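# Move sheet stack from green belt to roller conveyor

## Task

Lift the pile of sheets from the green belt and set it down on the roller conveyor so that it stays together as a single pile, and finish with neither hand in contact with the sheets.

## Robot and tools

Robot: two arms on one table. left_arm sits on the +y side with a left hand; right_arm sits on the -y side with a right hand, the mirror of the left. Calibrated bases in the scene frame: left_arm (-0.042, +0.330, +0.013) m, right_arm (-0.045, -0.227, +0.049) m, each turned only slightly about z. A two-camera stand is fixed behind the arms. Loose objects may occasionally get nudged by outside pushes.

Scene frame: origin at table-top height, halfway between the nominal bases; +x points out over the table, +z up, +y toward left_arm. Image left/right does not match arm names. All reported poses, velocities and targets use this frame.

Hand point: a point fixed to the palm, about 0.05 m in front of it and 0.15 m from the wrist face along the fingers. Its +z runs along straight fingers, +y out of the palm, +x across the palm (away from the thumb on the right hand, toward it on the left). Straight fingertips reach 0.06-0.07 m past the point along +z, 0.06 m behind it along -y. A wrist bracket on the little-finger side can strike things.

Row layout (both tools): one row of 28 numbers, each in [-1, 1], always covering both arms: left dx, dy, dz, rx, ry, rz; left thumb_turn, thumb_bend, index, middle, ring, little, force_limit, speed; then the same 14 for the right arm. Pose numbers are offsets, not poses: measured along scene axes from that arm's Hand target as it stood when the action or move began, with 1.0 = 0.6 m or 180 degrees; rx, ry, rz form one rotation vector turning about the Hand target position. All six zeros re-request the current Hand target. Finger numbers are absolute targets: -1 open/straight, +1 closed (thumb_turn +1 puts the thumb opposite the fingers). force_limit maps -1..+1 to roughly 0..10 N at the fingertip (0..15 N for the two thumb motors); speed rises from near zero at -1 to full at +0.48 and stays full above. To leave a hand unchanged, resend the eight numbers of its last executed row; if none has run yet, send its hand_measured six plus hand_force_limit and hand_speed.

execute_actions: actions is a list of actions; each action is up to 15 rows, one per 1/30 s step, and a short action keeps its final row to the end. Every row in an action counts from that action's start pose, so repeating an offset keeps moving. cameras picks images by name (["all"], [] or names); images come by default only with an empty actions list.

move: target is one 28-number row or a list of up to 15 rows; every row's offsets count from the same starting Hand targets. speed is top path speed in m/s (0.002 to 4.3, default 0.25; turning up to twice that in rad/s), one value or one per target. blend in metres rounds corners in a list (0 means stop at each). blocking=false returns after about 0.5 s while motion continues. Paths are straight, do not avoid obstacles or the other arm, and are cut off after 10 s. The result adds a move: line: done, off_target, moving, held or fault, plus limits (paced = commanded pose clipped; held = steps withheld). done or off_target says nothing about contact.

wait: seconds 0 to 10; the robot holds its last commands and a running move continues. stop: brakes a running move. zoom_image: camera (cam_high, cam_left_wrist, cam_right_wrist) and region [x0, y0, x1, y1] in pixels of the latest 896x504 image, at most 504 on each side. show_instructions: shows reference images. finished_scene: scene = current scene number (integer 1-3); irreversible.

Results: end_effector_position (m) and end_effector_quat_wxyz per arm, Hand target (the clipped last command, base of the next offsets), joint positions, velocities (omitted when within noise), joint torques (include arm weight, offset and noisy), and some per-step positions for execute_actions calls. Hand lists follow the row order: hand_measured (positions on the target scale), hand_stopped_by (moving, target, force, stalled, fault), hand_load_n (fingertip load, positive pushing open; a lost grip shows as load near 0), hand_force_limit, hand_speed.

Behaviour: the arm tracks loosely; at rest it often sits 1-3 cm (up to 5 cm) short, mostly low, which is not contact. Resend the missing distance if needed. Orientation is clipped to within 40 degrees of the measured one per step. Fast moves overshoot and hit harder; targets far past a contact press harder. To end a press, command back past the hand point. Avoid paths near an arm's own base.

Gripping: with the thumb turned in, the hand closes on items about 0.035-0.065 m thick (handles down to 0.025 m). Close gently with speed at or below -0.94. A motor locks at force_limit or its target; to squeeze more, raise force_limit and send a more-closed target than hand_measured.

Avoid: dropping the sheets or releasing them while moving, letting anything leave the table, hard impacts with fixed items, arms touching or one hand gripping the other, excess finger force, and long stretched or stalled holds (MOTOR HOT appears at 85 °C; at 100 °C the arm goes limp for 30-60 s).

Each tool is called after ">>>" by a JSON object that holds its "name" and its "arguments", one argument or row to a line.

Reference images:

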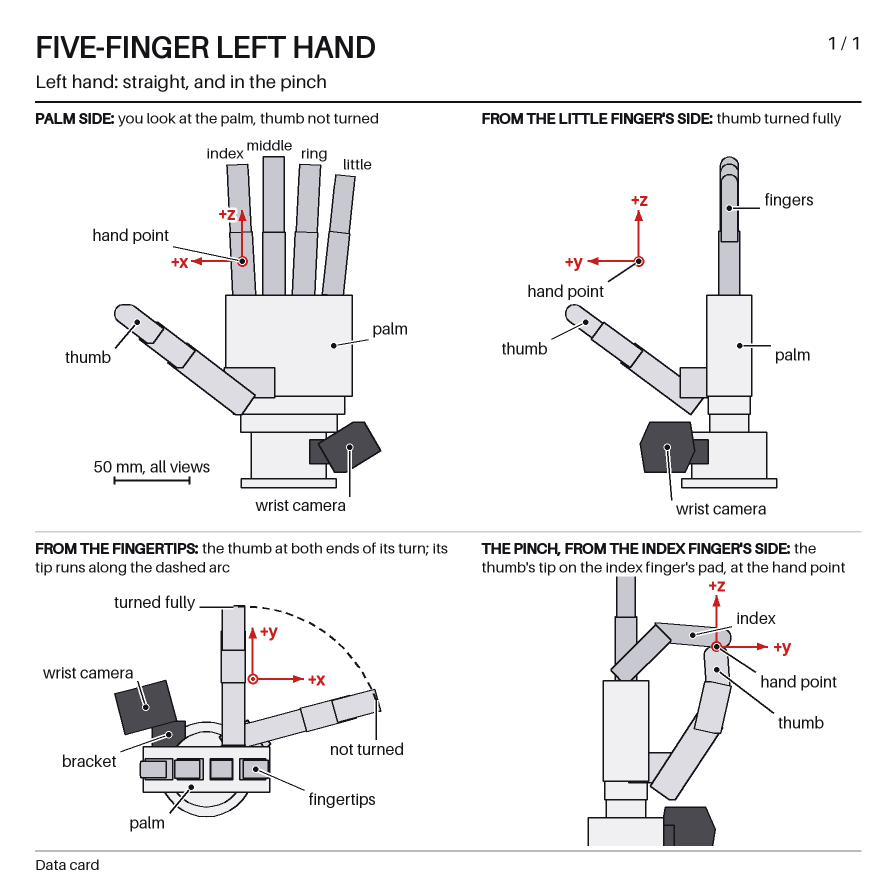

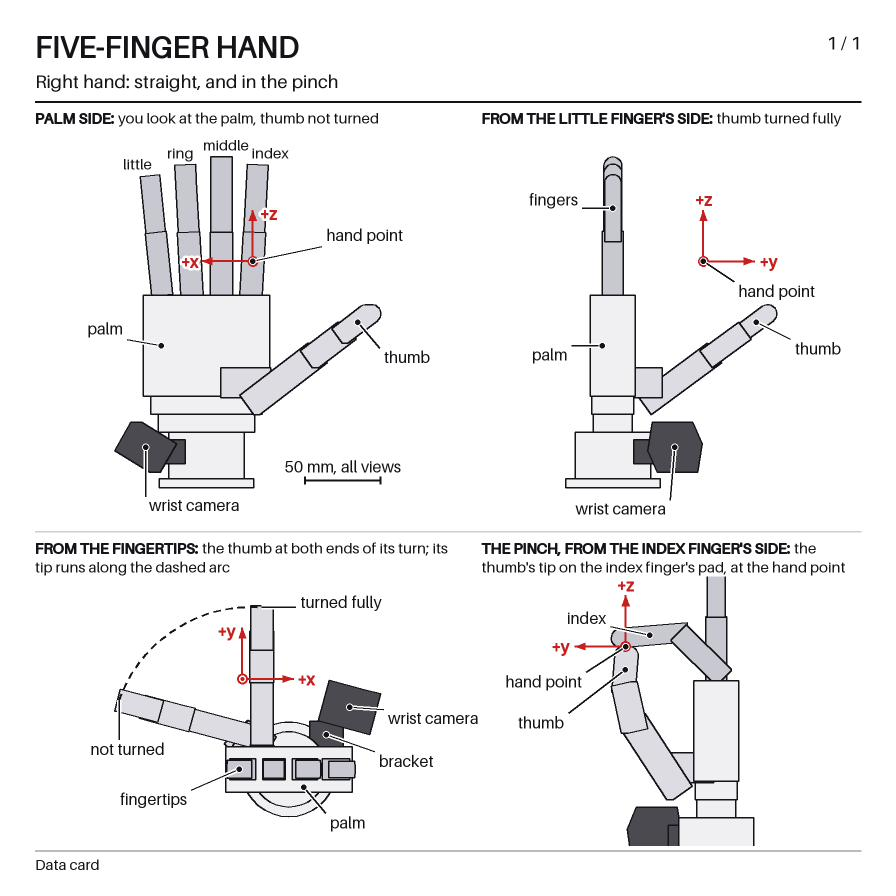

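## Session

>>> {"name": "execute_actions", "arguments": {
  "actions": []
}}

Scene clock: 0.00 s.
left_arm: end_effector_position=(+0.3036, +0.0573, +0.3999) hand_measured=(-1.000, -1.000, -1.000, -1.000, -1.000, -1.000) hand_load_n=(+0.0, +0.0, +0.0, +0.0, +0.0, +0.0) hand_stopped_by=(target, target, target, target, target, target) hand_force_limit=0.00 hand_speed=-0.80 end_effector_quat_wxyz=(+0.609, +0.783, -0.128, +0.030) | right_arm: end_effector_position=(+0.1188, -0.3283, +0.1871) hand_measured=(-1.000, -1.000, -1.000, -1.000, -1.000, -1.000) hand_load_n=(+0.0, +0.0, +0.0, +0.0, +0.0, +0.0) hand_stopped_by=(target, target, target, target, target, target) hand_force_limit=0.00 hand_speed=-0.80 end_effector_quat_wxyz=(-0.121, +0.987, +0.060, -0.085)
Joint positions: left_arm=[-0.162 1.235 1.063 -1.126 1.3 -1.643] | right_arm=[-0.384 1.03 0.805 -1.602 -0.151 -2.066]
Joint velocities: within noise
Joint torques (N m): no reading
Heat: left arm: hottest elbow 32 °C; right arm: hottest wrist yaw 34 °C.
Hand target: left_arm +0.3055, +0.0570, +0.4133; +0.609, +0.780, -0.137, +0.043 | right_arm +0.1252, -0.3306, +0.1932; -0.117, +0.988, +0.061, -0.076

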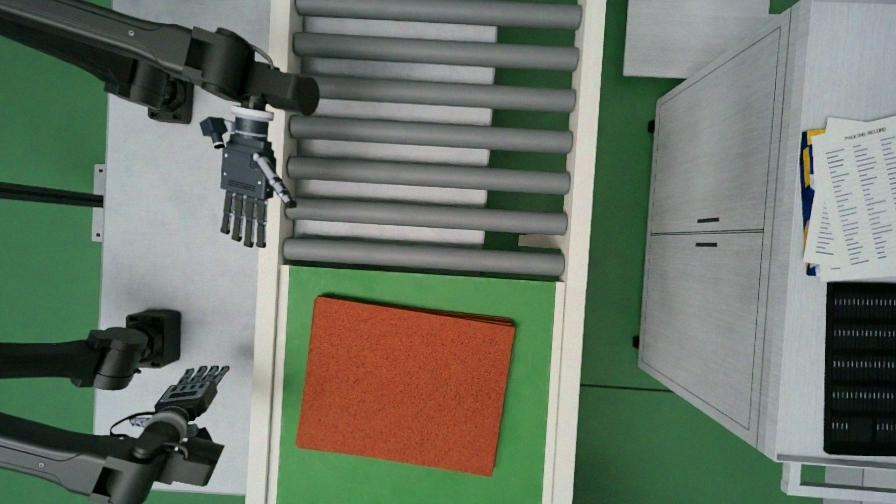

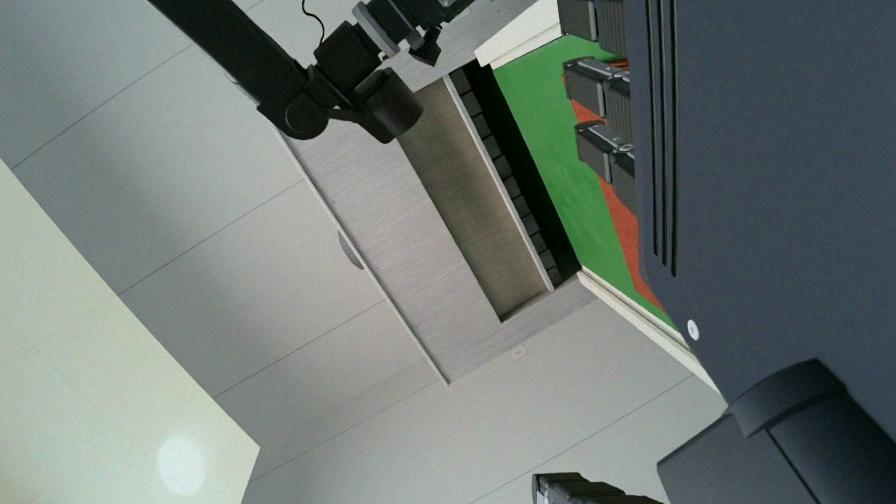

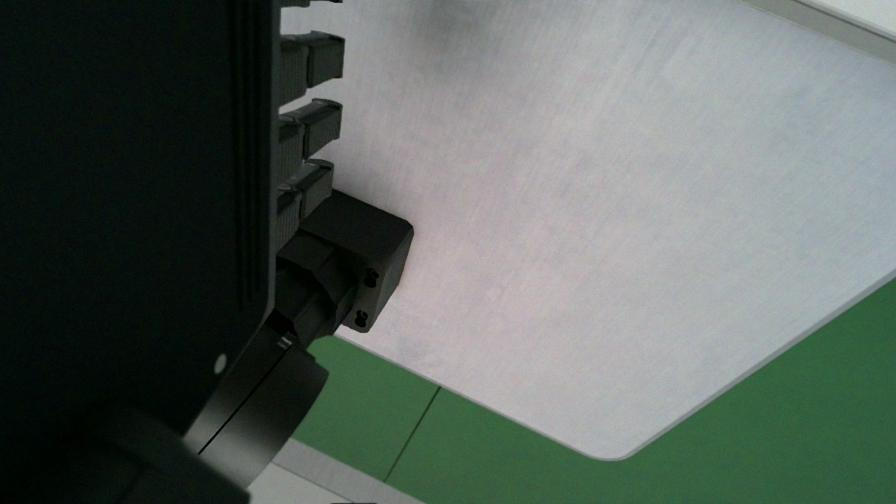

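>>> {"name": "zoom_image", "arguments": {
  "camera": "cam_high",
  "region": [270, 230, 590, 504]
}}

>>> {"name": "zoom_image", "arguments": {
  "camera": "cam_high",
  "region": [440, 280, 560, 350]
}}

>>> {"name": "zoom_image", "arguments": {
  "camera": "cam_high",
  "region": [280, 280, 400, 350]
}}

Scaled by 1.575 from the camera's 896x504 image, which has a finer 1280x720 frame.

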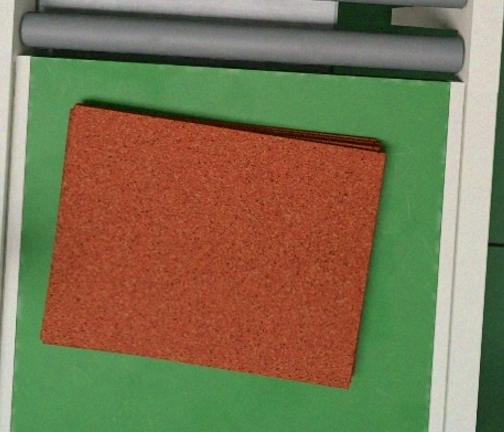

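Scaled by 4.200 from the camera's 896x504 image, which has a finer 1280x720 frame.

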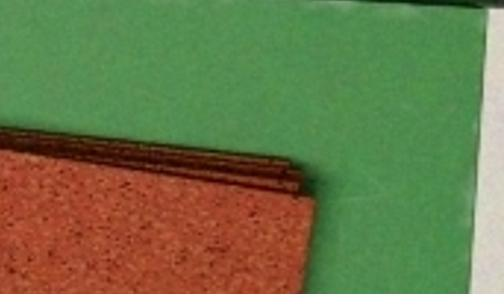

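Scaled by 4.200 from the camera's 896x504 image, which has a finer 1280x720 frame.

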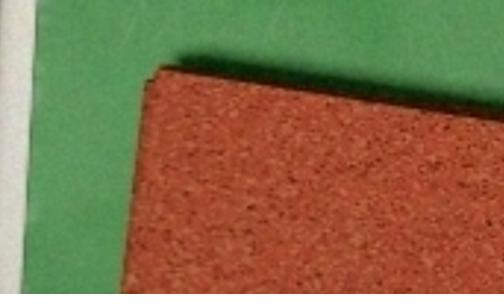

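>>> {"name": "move", "arguments": {
  "target": [0,0.3,0,0,0,0,-1,-1,-1,-1,-1,-1,0,-0.8,0.25,0,0.28,0,0,0.25,-1,-1,-1,-1,-1,-1,0,-0.8],
  "cameras": ["cam_high","cam_right_wrist"]
}}

Scene clock: 85.57 s.
left_arm: end_effector_position=(+0.3096, +0.2334, +0.4077) hand_measured=(-1.000, -1.000, -1.000, -1.000, -1.000, -1.000) hand_load_n=(+0.0, +0.0, +0.0, +0.0, +0.0, +0.0) hand_stopped_by=(target, target, target, target, target, target) hand_force_limit=0.00 hand_speed=-0.80 end_effector_quat_wxyz=(+0.572, +0.801, -0.030, +0.174) | right_arm: end_effector_position=(+0.2643, -0.3334, +0.3463) hand_measured=(-1.000, -1.000, -1.000, -1.000, -1.000, -1.000) hand_load_n=(+0.0, +0.0, +0.0, +0.0, +0.0, +0.0) hand_stopped_by=(target, target, target, target, target, target) hand_force_limit=0.00 hand_speed=-0.80 end_effector_quat_wxyz=(+0.094, +0.963, +0.251, -0.030)
Joint positions: left_arm=[0.359 1.195 1.063 -1.685 1.273 -0.981] | right_arm=[-0.036 1.154 1.268 -1.696 0.197 -2.085]
Joint torques (N m): left_arm=[2.14 -8.23 5.74 -1.06 0.64 0.11] | right_arm=[1.2 -5.3 13.04 -0.32 0.32 -0.05]
Heat: left arm: hottest elbow 40 °C; right arm: hottest elbow 38 °C.
Hand target: left_arm +0.3055, +0.2371, +0.4133; +0.609, +0.780, -0.138, +0.043 | right_arm +0.2752, -0.3307, +0.3612; -0.079, +0.890, +0.435, -0.115
Off the commanded pose: left_arm 0.008 m, 20 deg | right_arm 0.019 m, 32 deg.
joint sent to its limit (left arm) — joint 4 (wrist pitch), lower limit. The joint targets are off in orientation, not in position.
joint sent to its limit (right arm) — joint 4 (wrist pitch), lower limit; joint 6 (wrist roll), lower limit. The joint targets are off in orientation, not in position.
move: off_target (left_arm, right_arm)
Images, in order (width x height): cam_high 896x504, cam_right_wrist 896x504.

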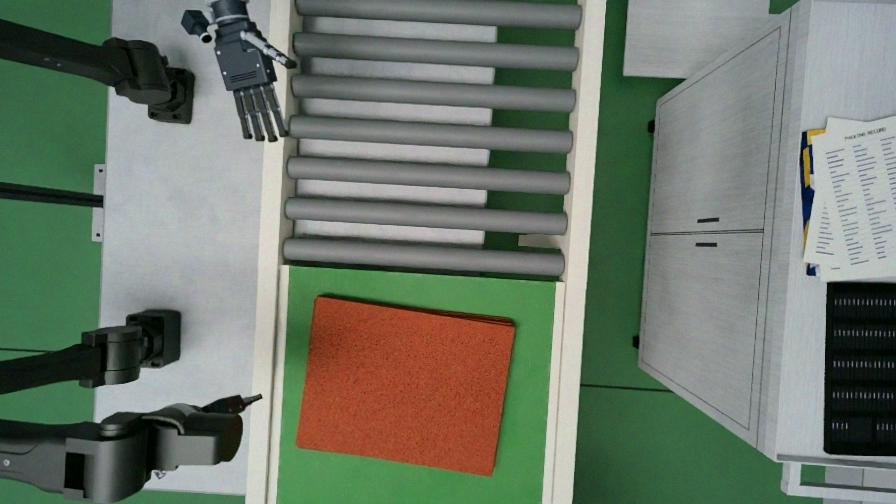

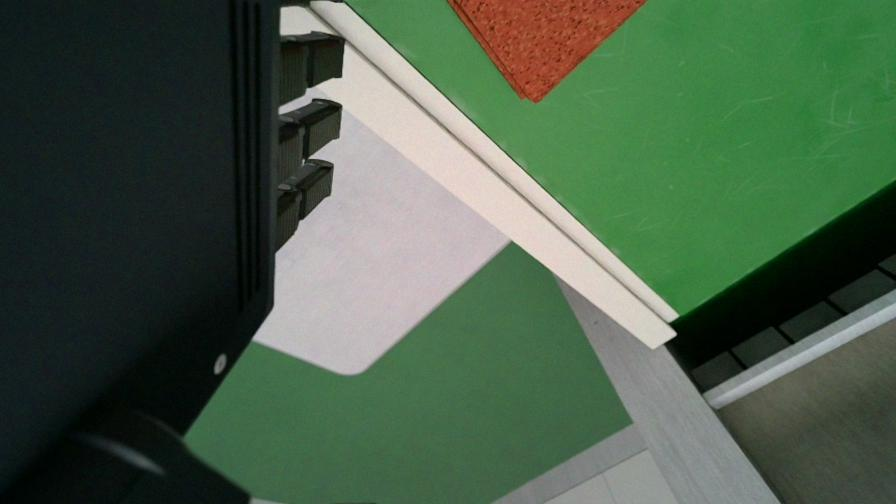

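>>> {"name": "move", "arguments": {
  "target": [0,0,0,0,0,0,-1,-1,-1,-1,-1,-1,0,-0.8,0.175,-0.03,-0.03,-0.1147,-0.0212,-0.783,-1,-1,-1,-1,-1,-1,0,-0.8],
  "cameras": ["cam_high","cam_right_wrist"],
  "speed": 0.5
}}

Scene clock: 103.37 s.
left_arm: end_effector_position=(+0.3094, +0.2333, +0.4077) hand_measured=(-1.000, -1.000, -1.000, -1.000, -1.000, -1.000) hand_load_n=(+0.0, +0.0, +0.0, +0.0, +0.0, +0.0) hand_stopped_by=(target, target, target, target, target, target) hand_force_limit=0.00 hand_speed=-0.80 end_effector_quat_wxyz=(+0.572, +0.801, -0.030, +0.174) | right_arm: end_effector_position=(+0.3721, -0.3424, +0.3333) hand_measured=(-1.000, -1.000, -1.000, -1.000, -1.000, -1.000) hand_load_n=(+0.0, +0.0, +0.0, +0.0, +0.0, +0.0) hand_stopped_by=(target, target, target, target, target, target) hand_force_limit=0.00 hand_speed=-0.80 end_effector_quat_wxyz=(-0.001, +0.714, -0.701, +0.002)
Joint positions: left_arm=[0.359 1.194 1.063 -1.685 1.272 -0.98] | right_arm=[-0.324 1.65 1.78 -1.696 0.001 -0.312]
Joint torques (N m): left_arm=[1.85 -7.12 5.9 -1.01 0.61 0.16] | right_arm=[-0.32 -13.04 12.9 -0.34 -0.09 0.12]
Heat: left arm: hottest elbow 39 °C; right arm: hottest elbow 43 °C.
Hand target: left_arm +0.3054, +0.2370, +0.4134; +0.609, +0.780, -0.138, +0.043 | right_arm +0.3802, -0.3487, +0.3432; +0.000, +0.707, -0.707, -0.001
Off the commanded pose: left_arm 0.008 m, 20 deg | right_arm 0.014 m, 1 deg.
joint sent to its limit (left arm) — joint 4 (wrist pitch), lower limit. The joint targets are off in orientation, not in position.
joint sent to its limit (right arm) — joint 4 (wrist pitch), lower limit. The joint targets still meet the commanded pose.
move: off_target (left_arm, right_arm)
Images, in order (width x height): cam_high 896x504, cam_right_wrist 896x504.

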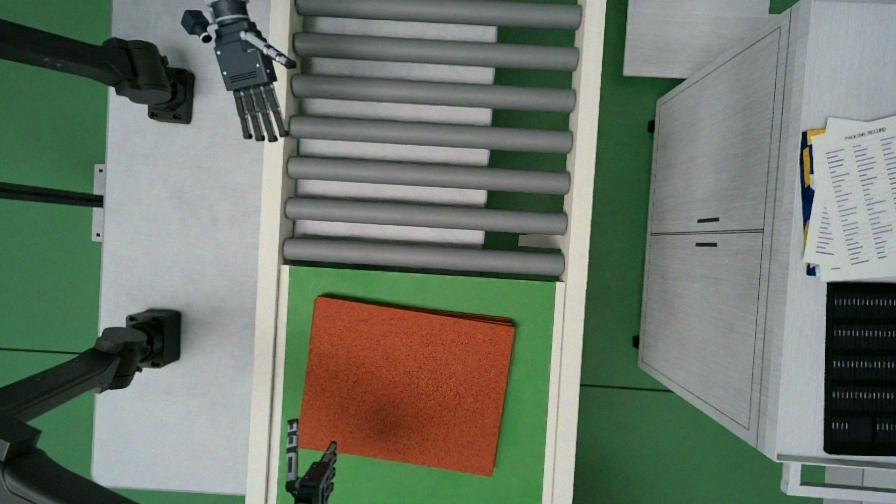

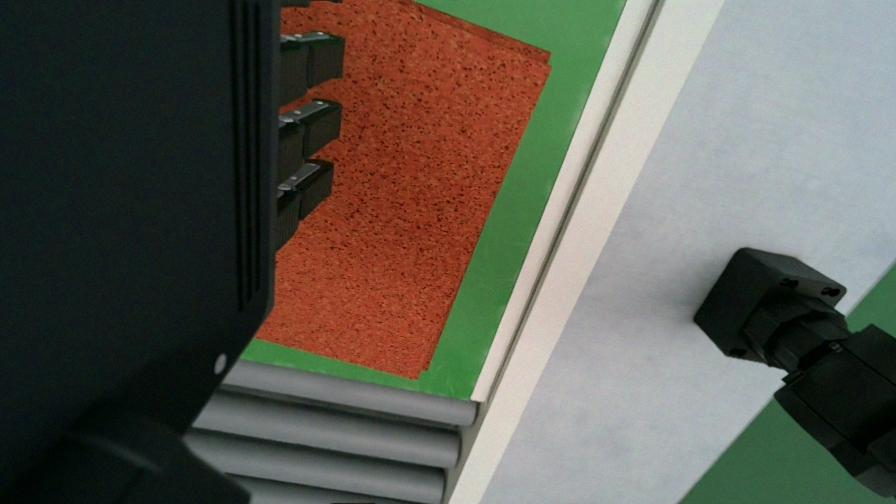

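>>> {"name": "move", "arguments": {
  "target": [0,0,0,0,0,0,-1,-1,-1,-1,-1,-1,0,-0.8,0.267,-0.302,-0.15,-0.1524,-0.1524,-0.483,-1,-1,-0.6,-0.6,-0.6,-0.6,0.2,0],
  "cameras": ["cam_high","cam_right_wrist"],
  "speed": 0.4
}}

Scene clock: 129.00 s.
left_arm: end_effector_position=(+0.3094, +0.2333, +0.4077) hand_measured=(-1.000, -1.000, -1.000, -1.000, -1.000, -1.000) hand_load_n=(+0.0, +0.0, +0.0, +0.0, +0.0, +0.0) hand_stopped_by=(target, target, target, target, target, target) hand_force_limit=0.00 hand_speed=-0.80 end_effector_quat_wxyz=(+0.572, +0.801, -0.030, +0.174) | right_arm: end_effector_position=(+0.5307, -0.5212, +0.2423) hand_measured=(-1.000, -1.000, -0.600, -0.600, -0.600, -0.600) hand_load_n=(+0.0, +0.0, +0.0, +0.0, +0.0, +0.0) hand_stopped_by=(target, target, target, target, target, target) hand_force_limit=0.20 hand_speed=0.00 end_effector_quat_wxyz=(-0.009, -0.010, +0.955, -0.295)
Joint positions: left_arm=[0.359 1.194 1.063 -1.685 1.272 -0.98] | right_arm=[-0.434 1.865 1.829 -1.284 0.551 1.076]
Joint torques (N m): left_arm=[1.85 -7.88 6 -1.02 0.61 0.19] | right_arm=[0.09 -16.5 13.65 0.1 0.59 0.12]
Heat: left arm: hottest elbow 39 °C; right arm: hottest elbow 44 °C.
Hand target: left_arm +0.3054, +0.2370, +0.4134; +0.609, +0.780, -0.138, +0.043 | right_arm +0.5404, -0.5298, +0.2531; +0.000, +0.000, +0.954, -0.301
Off the commanded pose: left_arm 0.008 m, 20 deg | right_arm 0.017 m, 2 deg.
joint sent to its limit (left arm) — joint 4 (wrist pitch), lower limit. The joint targets are off in orientation, not in position.
move: off_target (left_arm, right_arm)
Images, in order (width x height): cam_high 896x504, cam_right_wrist 896x504.

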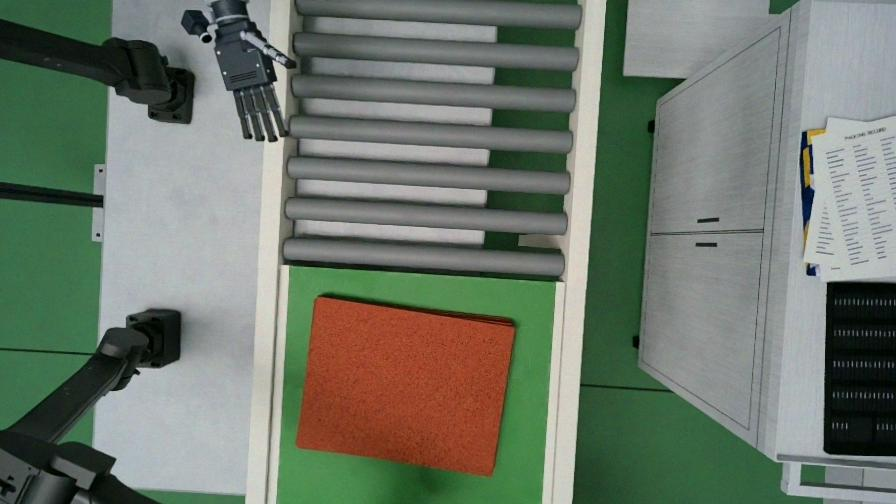

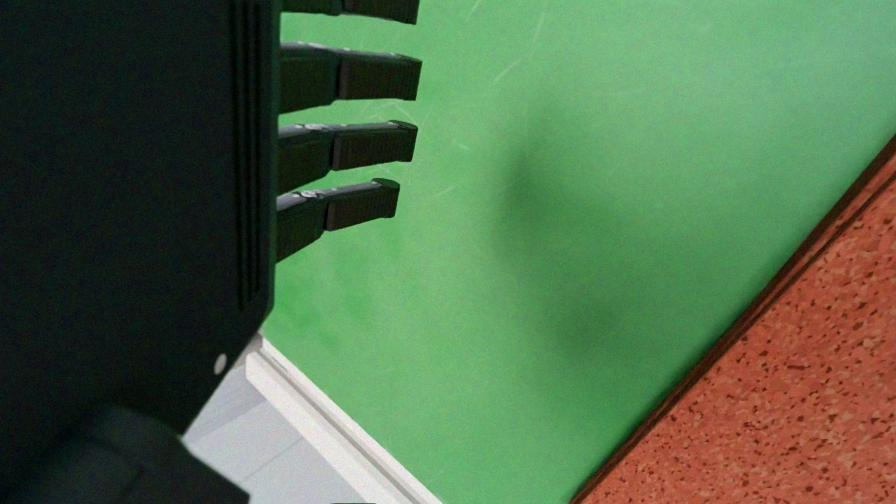

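>>> {"name": "move", "arguments": {
  "target": [0,0,0,0,0,0,-1,-1,-1,-1,-1,-1,0,-0.8,0,-0.05,-0.13,0,0,0,-1,-1,-0.6,-0.6,-0.6,-0.6,0.2,0],
  "cameras": ["cam_high","cam_right_wrist"],
  "speed": 0.2
}}

Scene clock: 139.43 s.
left_arm: end_effector_position=(+0.3094, +0.2333, +0.4077) hand_measured=(-1.000, -1.000, -1.000, -1.000, -1.000, -1.000) hand_load_n=(+0.0, +0.0, +0.0, +0.0, +0.0, +0.0) hand_stopped_by=(target, target, target, target, target, target) hand_force_limit=0.00 hand_speed=-0.80 end_effector_quat_wxyz=(+0.572, +0.801, -0.030, +0.174) | right_arm: end_effector_position=(+0.5381, -0.5532, +0.1712) hand_measured=(-1.000, -1.000, -0.600, -0.600, -0.600, -0.600) hand_load_n=(-0.5, +0.0, +0.0, +0.0, +0.0, +0.0) hand_stopped_by=(target, target, target, target, target, target) hand_force_limit=0.20 hand_speed=0.00 end_effector_quat_wxyz=(-0.006, -0.002, +0.955, -0.298)
Joint positions: left_arm=[0.359 1.194 1.063 -1.685 1.272 -0.98] | right_arm=[-0.476 1.934 1.741 -1.099 0.543 1.044]
Joint torques (N m): left_arm=[2.49 -7.77 5.9 -1.06 0.66 0.14] | right_arm=[-0.21 -18.43 10.14 0.94 0.39 -0.05]
Heat: left arm: hottest elbow 38 °C; right arm: hottest elbow 46 °C.
Hand target: left_arm +0.3054, +0.2370, +0.4134; +0.609, +0.780, -0.138, +0.043 | right_arm +0.5404, -0.5598, +0.1753; +0.001, +0.000, +0.954, -0.301
Off the commanded pose: left_arm 0.008 m, 20 deg | right_arm 0.008 m, 1 deg.
joint sent to its limit (left arm) — joint 4 (wrist pitch), lower limit. The joint targets are off in orientation, not in position.
move: off_target (left_arm)
Images, in order (width x height): cam_high 896x504, cam_right_wrist 896x504.

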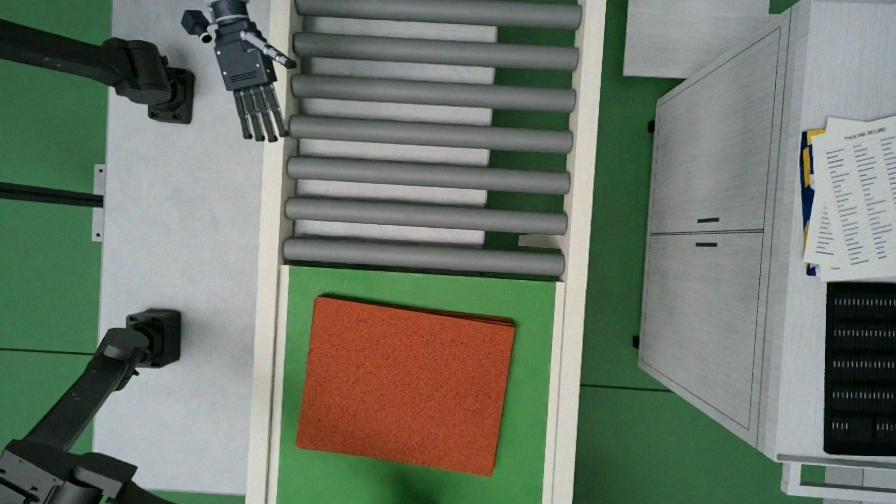

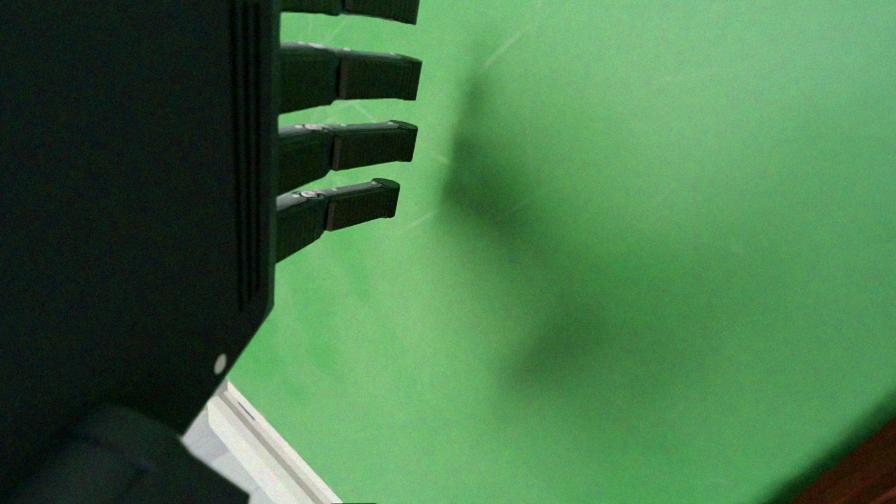

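>>> {"name": "move", "arguments": {
  "target": [0,0,0,0,0,0,-1,-1,-1,-1,-1,-1,0,-0.8,0,0,-0.08,0,0,0,-1,-1,-0.6,-0.6,-0.6,-0.6,0.2,0],
  "cameras": ["cam_right_wrist"],
  "speed": 0.15
}}

Scene clock: 143.33 s.
left_arm: end_effector_position=(+0.3094, +0.2333, +0.4077) hand_measured=(-1.000, -1.000, -1.000, -1.000, -1.000, -1.000) hand_load_n=(+0.0, +0.0, +0.0, +0.0, +0.0, +0.0) hand_stopped_by=(target, target, target, target, target, target) hand_force_limit=0.00 hand_speed=-0.80 end_effector_quat_wxyz=(+0.572, +0.801, -0.030, +0.174) | right_arm: end_effector_position=(+0.5402, -0.5542, +0.1332) hand_measured=(-1.000, -1.000, -0.600, -0.600, -0.600, -0.600) hand_load_n=(+0.0, +0.0, +0.0, +0.0, +0.0, +0.5) hand_stopped_by=(target, target, target, target, target, target) hand_force_limit=0.20 hand_speed=0.00 end_effector_quat_wxyz=(+0.001, +0.000, +0.954, -0.301)
Joint positions: left_arm=[0.359 1.194 1.063 -1.685 1.272 -0.98] | right_arm=[-0.476 1.954 1.666 -0.987 0.543 1.043]
Joint torques (N m): left_arm=[1.96 -7.71 5.72 -1.07 0.64 0.17] | right_arm=[-0.15 -17.61 9.43 0.95 0.38 -0.06]
Heat: left arm: hottest elbow 38 °C; right arm: hottest elbow 45 °C.
Hand target: left_arm +0.3054, +0.2370, +0.4134; +0.609, +0.780, -0.138, +0.043 | right_arm +0.5404, -0.5598, +0.1272; +0.001, +0.000, +0.954, -0.301
Off the commanded pose: left_arm 0.008 m, 20 deg | right_arm 0.008 m, 0 deg.
joint sent to its limit (left arm) — joint 4 (wrist pitch), lower limit. The joint targets are off in orientation, not in position.
move: off_target (left_arm)
Images, in order (width x height): cam_right_wrist 896x504.

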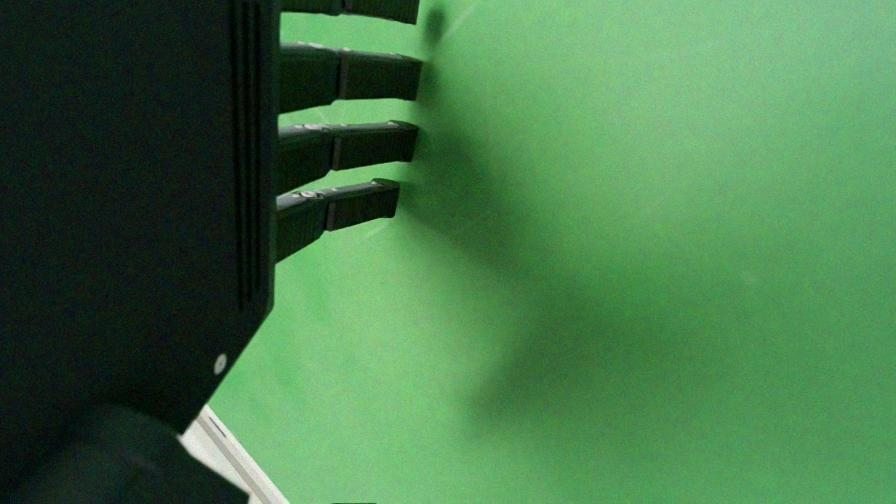

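>>> {"name": "move", "arguments": {
  "target": [
    [0,0,0,0,0,0,-1,-1,-1,-1,-1,-1,0,-0.8,0.067,0.03,0.021,0,0,0,-1,-1,-0.6,-0.6,-0.6,-0.6,0.2,0],
    [0,0,0,0,0,0,-1,-1,-1,-1,-1,-1,0,-0.8,0.067,0.3,0.021,0,0,0,-1,-1,-0.6,-0.6,-0.6,-0.6,0.2,0]
  ],
  "cameras": ["cam_high","cam_right_wrist"],
  "speed": 0.1,
  "blend": 0.01
}}

Scene clock: 157.83 s.
left_arm: end_effector_position=(+0.3094, +0.2333, +0.4077) hand_measured=(-1.000, -1.000, -1.000, -1.000, -1.000, -1.000) hand_load_n=(+0.0, +0.0, +0.0, +0.0, +0.0, +0.0) hand_stopped_by=(target, target, target, target, target, target) hand_force_limit=0.00 hand_speed=-0.80 end_effector_quat_wxyz=(+0.572, +0.801, -0.030, +0.174) | right_arm: end_effector_position=(+0.5798, -0.3871, +0.1318) hand_measured=(-1.000, -1.000, -0.600, -0.600, -0.600, -0.600) hand_load_n=(-0.5, +0.0, +0.0, +0.0, +0.0, +0.0) hand_stopped_by=(target, target, target, target, target, target) hand_force_limit=0.20 hand_speed=0.00 end_effector_quat_wxyz=(-0.005, +0.001, +0.954, -0.301)
Joint positions: left_arm=[0.359 1.194 1.063 -1.685 1.272 -0.98] | right_arm=[-0.193 1.963 1.686 -1.193 0.604 1.379]
Joint torques (N m): left_arm=[1.49 -7.65 5.96 -1.13 0.66 0.19] | right_arm=[1.2 -19.37 8.96 -0.16 0.49 0.13]
Heat: left arm: hottest elbow 38 °C; right arm: hottest elbow 44 °C.
Hand target: left_arm +0.3054, +0.2370, +0.4134; +0.609, +0.780, -0.138, +0.043 | right_arm +0.5806, -0.3799, +0.1396; +0.000, +0.000, +0.954, -0.301
Off the commanded pose: left_arm 0.008 m, 20 deg | right_arm 0.011 m, 1 deg.
joint sent to its limit (left arm) — joint 4 (wrist pitch), lower limit. The joint targets are off in orientation, not in position.
move: off_target (left_arm, right_arm)
Images, in order (width x height): cam_high 896x504, cam_right_wrist 896x504.

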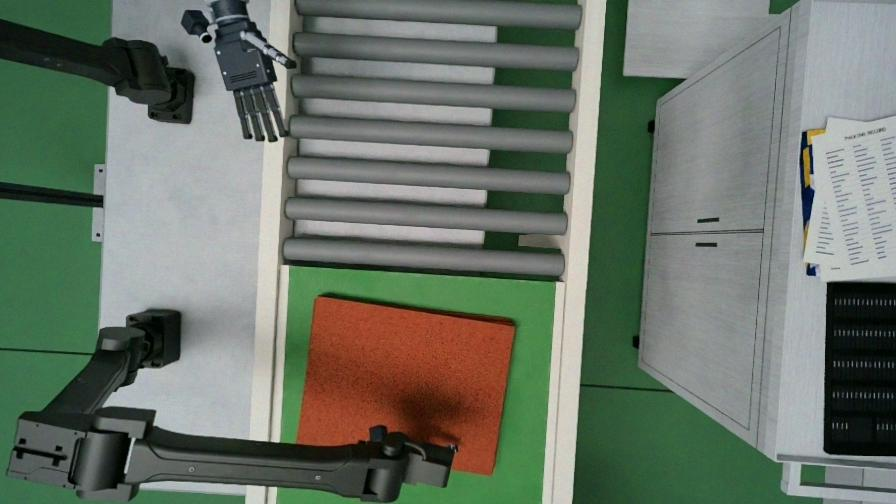

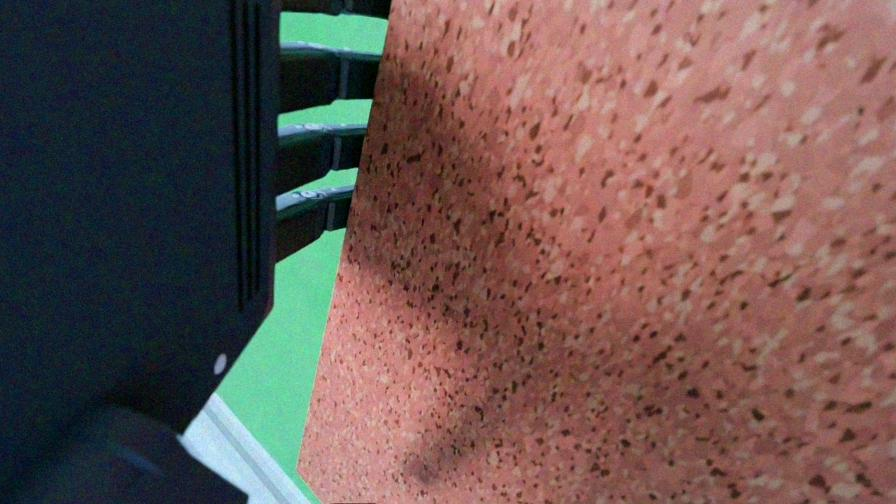

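>>> {"name": "zoom_image", "arguments": {
  "camera": "cam_high",
  "region": [270, 280, 590, 504]
}}

>>> {"name": "zoom_image", "arguments": {
  "camera": "cam_right_wrist",
  "region": [200, 0, 600, 300]
}}

Scaled by 1.575 from the camera's 896x504 image, which has a finer 1280x720 frame.

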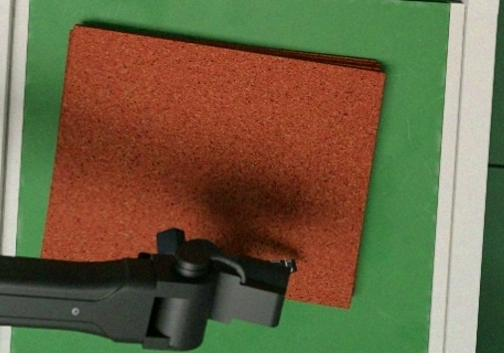

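Scaled by 1.260 from the camera's 896x504 image, which has a finer 1280x720 frame.

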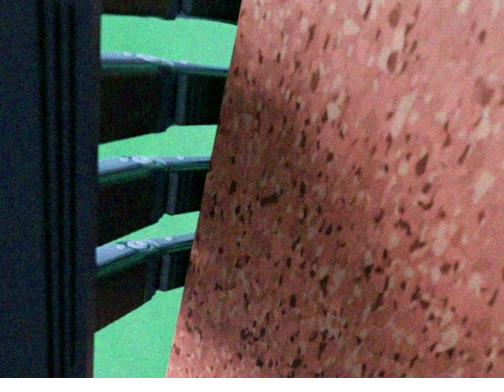

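>>> {"name": "move", "arguments": {
  "target": [0,0,0,0,0,0,-1,-1,-1,-1,-1,-1,0,-0.8,0,0.15,0,0,0,0,-1,-1,-0.6,-0.6,-0.6,-0.6,0.2,0],
  "cameras": ["cam_high","cam_right_wrist"],
  "speed": 0.1
}}

Scene clock: 176.57 s.
left_arm: end_effector_position=(+0.3094, +0.2333, +0.4077) hand_measured=(-1.000, -1.000, -1.000, -1.000, -1.000, -1.000) hand_load_n=(-0.5, +0.0, +0.0, +0.0, +0.0, +0.0) hand_stopped_by=(target, target, target, target, target, target) hand_force_limit=0.00 hand_speed=-0.80 end_effector_quat_wxyz=(+0.572, +0.801, -0.030, +0.174) | right_arm: end_effector_position=(+0.5750, -0.3264, +0.1301) hand_measured=(-1.000, -1.000, -0.600, -0.600, -0.600, -0.600) hand_load_n=(+0.0, +0.0, +0.5, +3.0, +2.0, +0.0) hand_stopped_by=(target, target, target, target, target, target) hand_force_limit=0.20 hand_speed=0.00 end_effector_quat_wxyz=(-0.012, +0.020, +0.950, -0.312)
Joint positions: left_arm=[0.359 1.194 1.063 -1.685 1.272 -0.98] | right_arm=[-0.083 1.963 1.677 -1.291 0.635 1.564]
Joint torques (N m): left_arm=[2.37 -8.18 5.97 -1.14 0.61 0.17] | right_arm=[3.9 -19.08 9.58 -0.55 -0.49 0.09]
Heat: left arm: hottest elbow 38 °C; right arm: hottest elbow 41 °C.
Hand target: left_arm +0.3054, +0.2370, +0.4134; +0.609, +0.780, -0.138, +0.043 | right_arm +0.5806, -0.2900, +0.1397; +0.000, +0.000, +0.954, -0.301
Off the commanded pose: left_arm 0.008 m, 20 deg | right_arm 0.038 m, 3 deg.
joint sent to its limit (left arm) — joint 4 (wrist pitch), lower limit. The joint targets are off in orientation, not in position.
move: off_target (left_arm, right_arm)
Images, in order (width x height): cam_high 896x504, cam_right_wrist 896x504.

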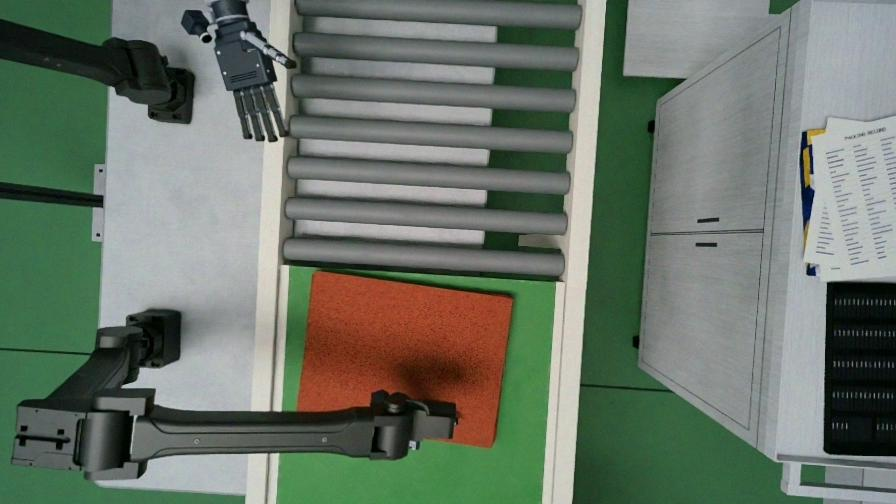

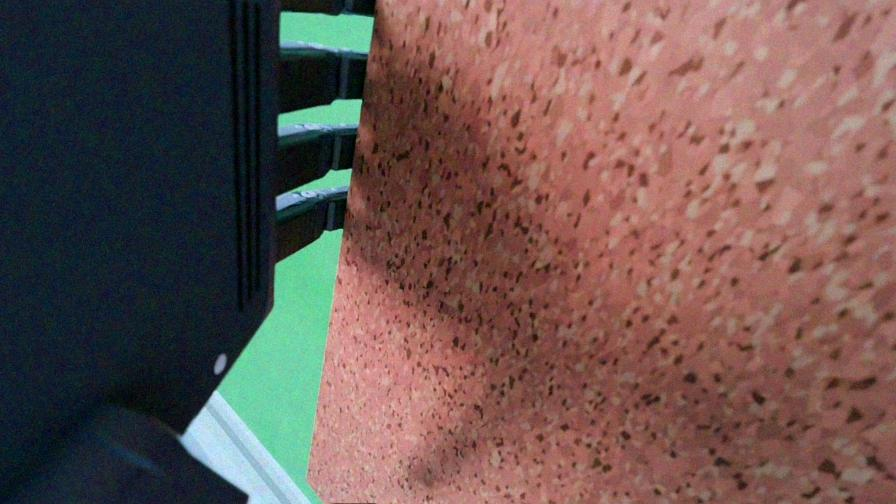

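>>> {"name": "move", "arguments": {
  "target": [0,0,0,0,0,0,-1,-1,-1,-1,-1,-1,0,-0.8,0.03,0.25,0,0,0,0,-1,-1,-0.6,-0.6,-0.6,-0.6,0.2,0],
  "cameras": ["cam_high","cam_right_wrist"],
  "speed": 0.1
}}

Scene clock: 186.17 s.
left_arm: end_effector_position=(+0.3094, +0.2333, +0.4077) hand_measured=(-1.000, -1.000, -1.000, -1.000, -1.000, -1.000) hand_load_n=(+0.0, +0.0, +0.0, +0.0, +0.0, +0.0) hand_stopped_by=(target, target, target, target, target, target) hand_force_limit=0.00 hand_speed=-0.80 end_effector_quat_wxyz=(+0.572, +0.801, -0.030, +0.174) | right_arm: end_effector_position=(+0.5821, -0.1802, +0.1303) hand_measured=(-1.000, -1.000, -0.600, -0.600, -0.600, -0.600) hand_load_n=(+0.0, +0.0, +0.0, +1.5, +3.5, +3.5) hand_stopped_by=(target, target, target, target, target, target) hand_force_limit=0.20 hand_speed=0.00 end_effector_quat_wxyz=(-0.025, +0.008, +0.948, -0.316)
Joint positions: left_arm=[0.359 1.194 1.063 -1.685 1.272 -0.98] | right_arm=[0.159 2.063 1.836 -1.547 0.616 1.842]
Joint torques (N m): left_arm=[1.67 -7.77 5.9 -0.95 0.64 0.16] | right_arm=[3.9 -18.2 13.34 -0.31 -0.65 0.23]
Heat: left arm: hottest elbow 38 °C; right arm: hottest elbow 42 °C.
Hand target: left_arm +0.3054, +0.2370, +0.4134; +0.609, +0.780, -0.138, +0.043 | right_arm +0.5986, -0.1398, +0.1399; +0.001, +0.000, +0.954, -0.300
Off the commanded pose: left_arm 0.008 m, 20 deg | right_arm 0.044 m, 4 deg.
joint sent to its limit (left arm) — joint 4 (wrist pitch), lower limit. The joint targets are off in orientation, not in position.
move: off_target (left_arm, right_arm)
Images, in order (width x height): cam_high 896x504, cam_right_wrist 896x504.

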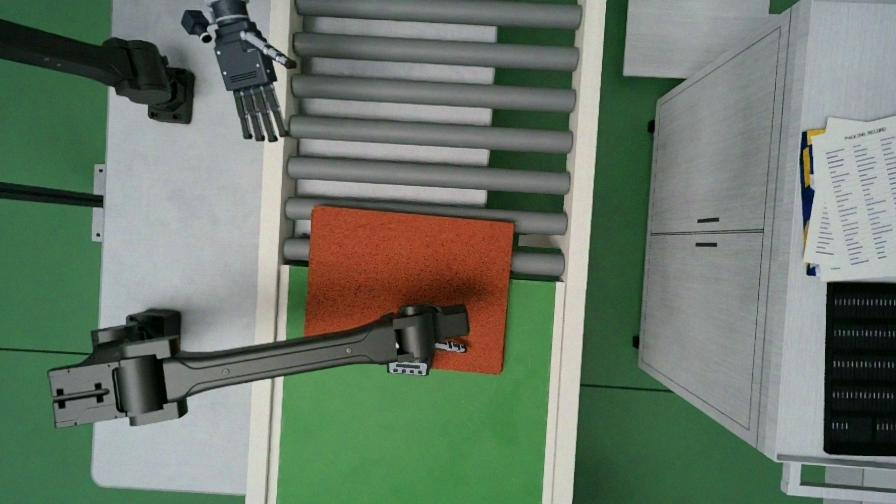

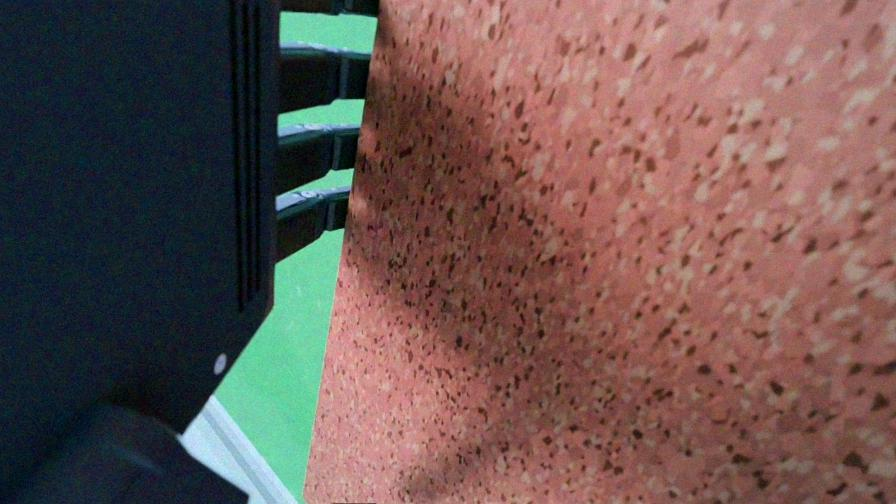

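>>> {"name": "move", "arguments": {
  "target": [
    [-0.05,0.15,0.05,0,0,0,-1,-1,-1,-1,-1,-1,0,-0.8,0.03,0.22,0.005,0,0,0,-1,-1,-0.6,-0.6,-0.6,-0.6,0.2,0],
    [-0.05,0.15,0.05,0,0,0,-1,-1,-1,-1,-1,-1,0,-0.8,0.03,0.4,0.01,0,0,0,-1,-1,-0.6,-0.6,-0.6,-0.6,0.2,0]
  ],
  "cameras": ["cam_high","cam_right_wrist"],
  "speed": 0.1,
  "blend": 0.02
}}

Scene clock: 203.83 s.
left_arm: end_effector_position=(+0.2796, +0.3242, +0.4380) hand_measured=(-1.000, -1.000, -1.000, -1.000, -1.000, -1.000) hand_load_n=(+0.0, +0.0, +0.0, +0.0, +0.0, +0.0) hand_stopped_by=(target, target, target, target, target, target) hand_force_limit=0.00 hand_speed=-0.80 end_effector_quat_wxyz=(+0.514, +0.794, +0.071, +0.317) | right_arm: end_effector_position=(+0.6100, +0.0870, +0.1423) hand_measured=(-1.000, -1.000, -0.600, -0.600, -0.600, -0.600) hand_load_n=(+0.0, +0.0, +0.0, +0.0, +0.0, +0.5) hand_stopped_by=(target, target, target, target, target, target) hand_force_limit=0.20 hand_speed=0.00 end_effector_quat_wxyz=(+0.066, -0.029, +0.963, -0.259)
Joint positions: left_arm=[0.703 1.018 1.01 -1.686 1.295 -0.98] | right_arm=[0.506 2.302 2.282 -1.702 0.522 2.087]
Joint torques (N m): left_arm=[1.96 -5.89 6.17 -0.91 0.87 0.09] | right_arm=[1.14 -20.78 12.75 -0.35 0.35 0.13]
Heat: left arm: hottest elbow 38 °C; right arm: hottest elbow 44 °C.
Hand target: left_arm +0.2755, +0.3270, +0.4433; +0.607, +0.782, -0.131, +0.051 | right_arm +0.6166, +0.1002, +0.1456; +0.000, +0.000, +0.954, -0.301
Off the commanded pose: left_arm 0.007 m, 41 deg; orientation clipped | right_arm 0.015 m, 10 deg.
joint sent to its limit (left arm) — joint 4 (wrist pitch), lower limit. The joint targets are off in orientation, not in position.
joint sent to its limit (right arm) — joint 4 (wrist pitch), lower limit; joint 6 (wrist roll), upper limit. The joint targets are off in orientation, not in position.
move: off_target (left_arm, right_arm); limits=paced
Images, in order (width x height): cam_high 896x504, cam_right_wrist 896x504.

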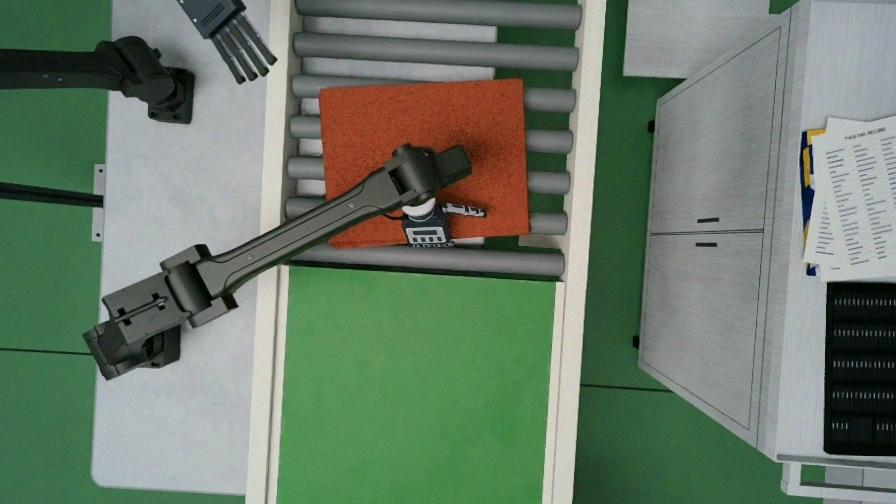

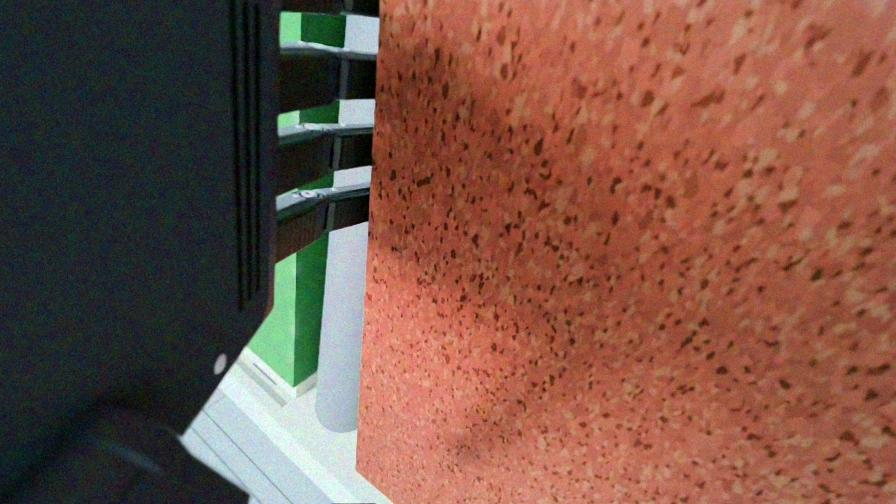

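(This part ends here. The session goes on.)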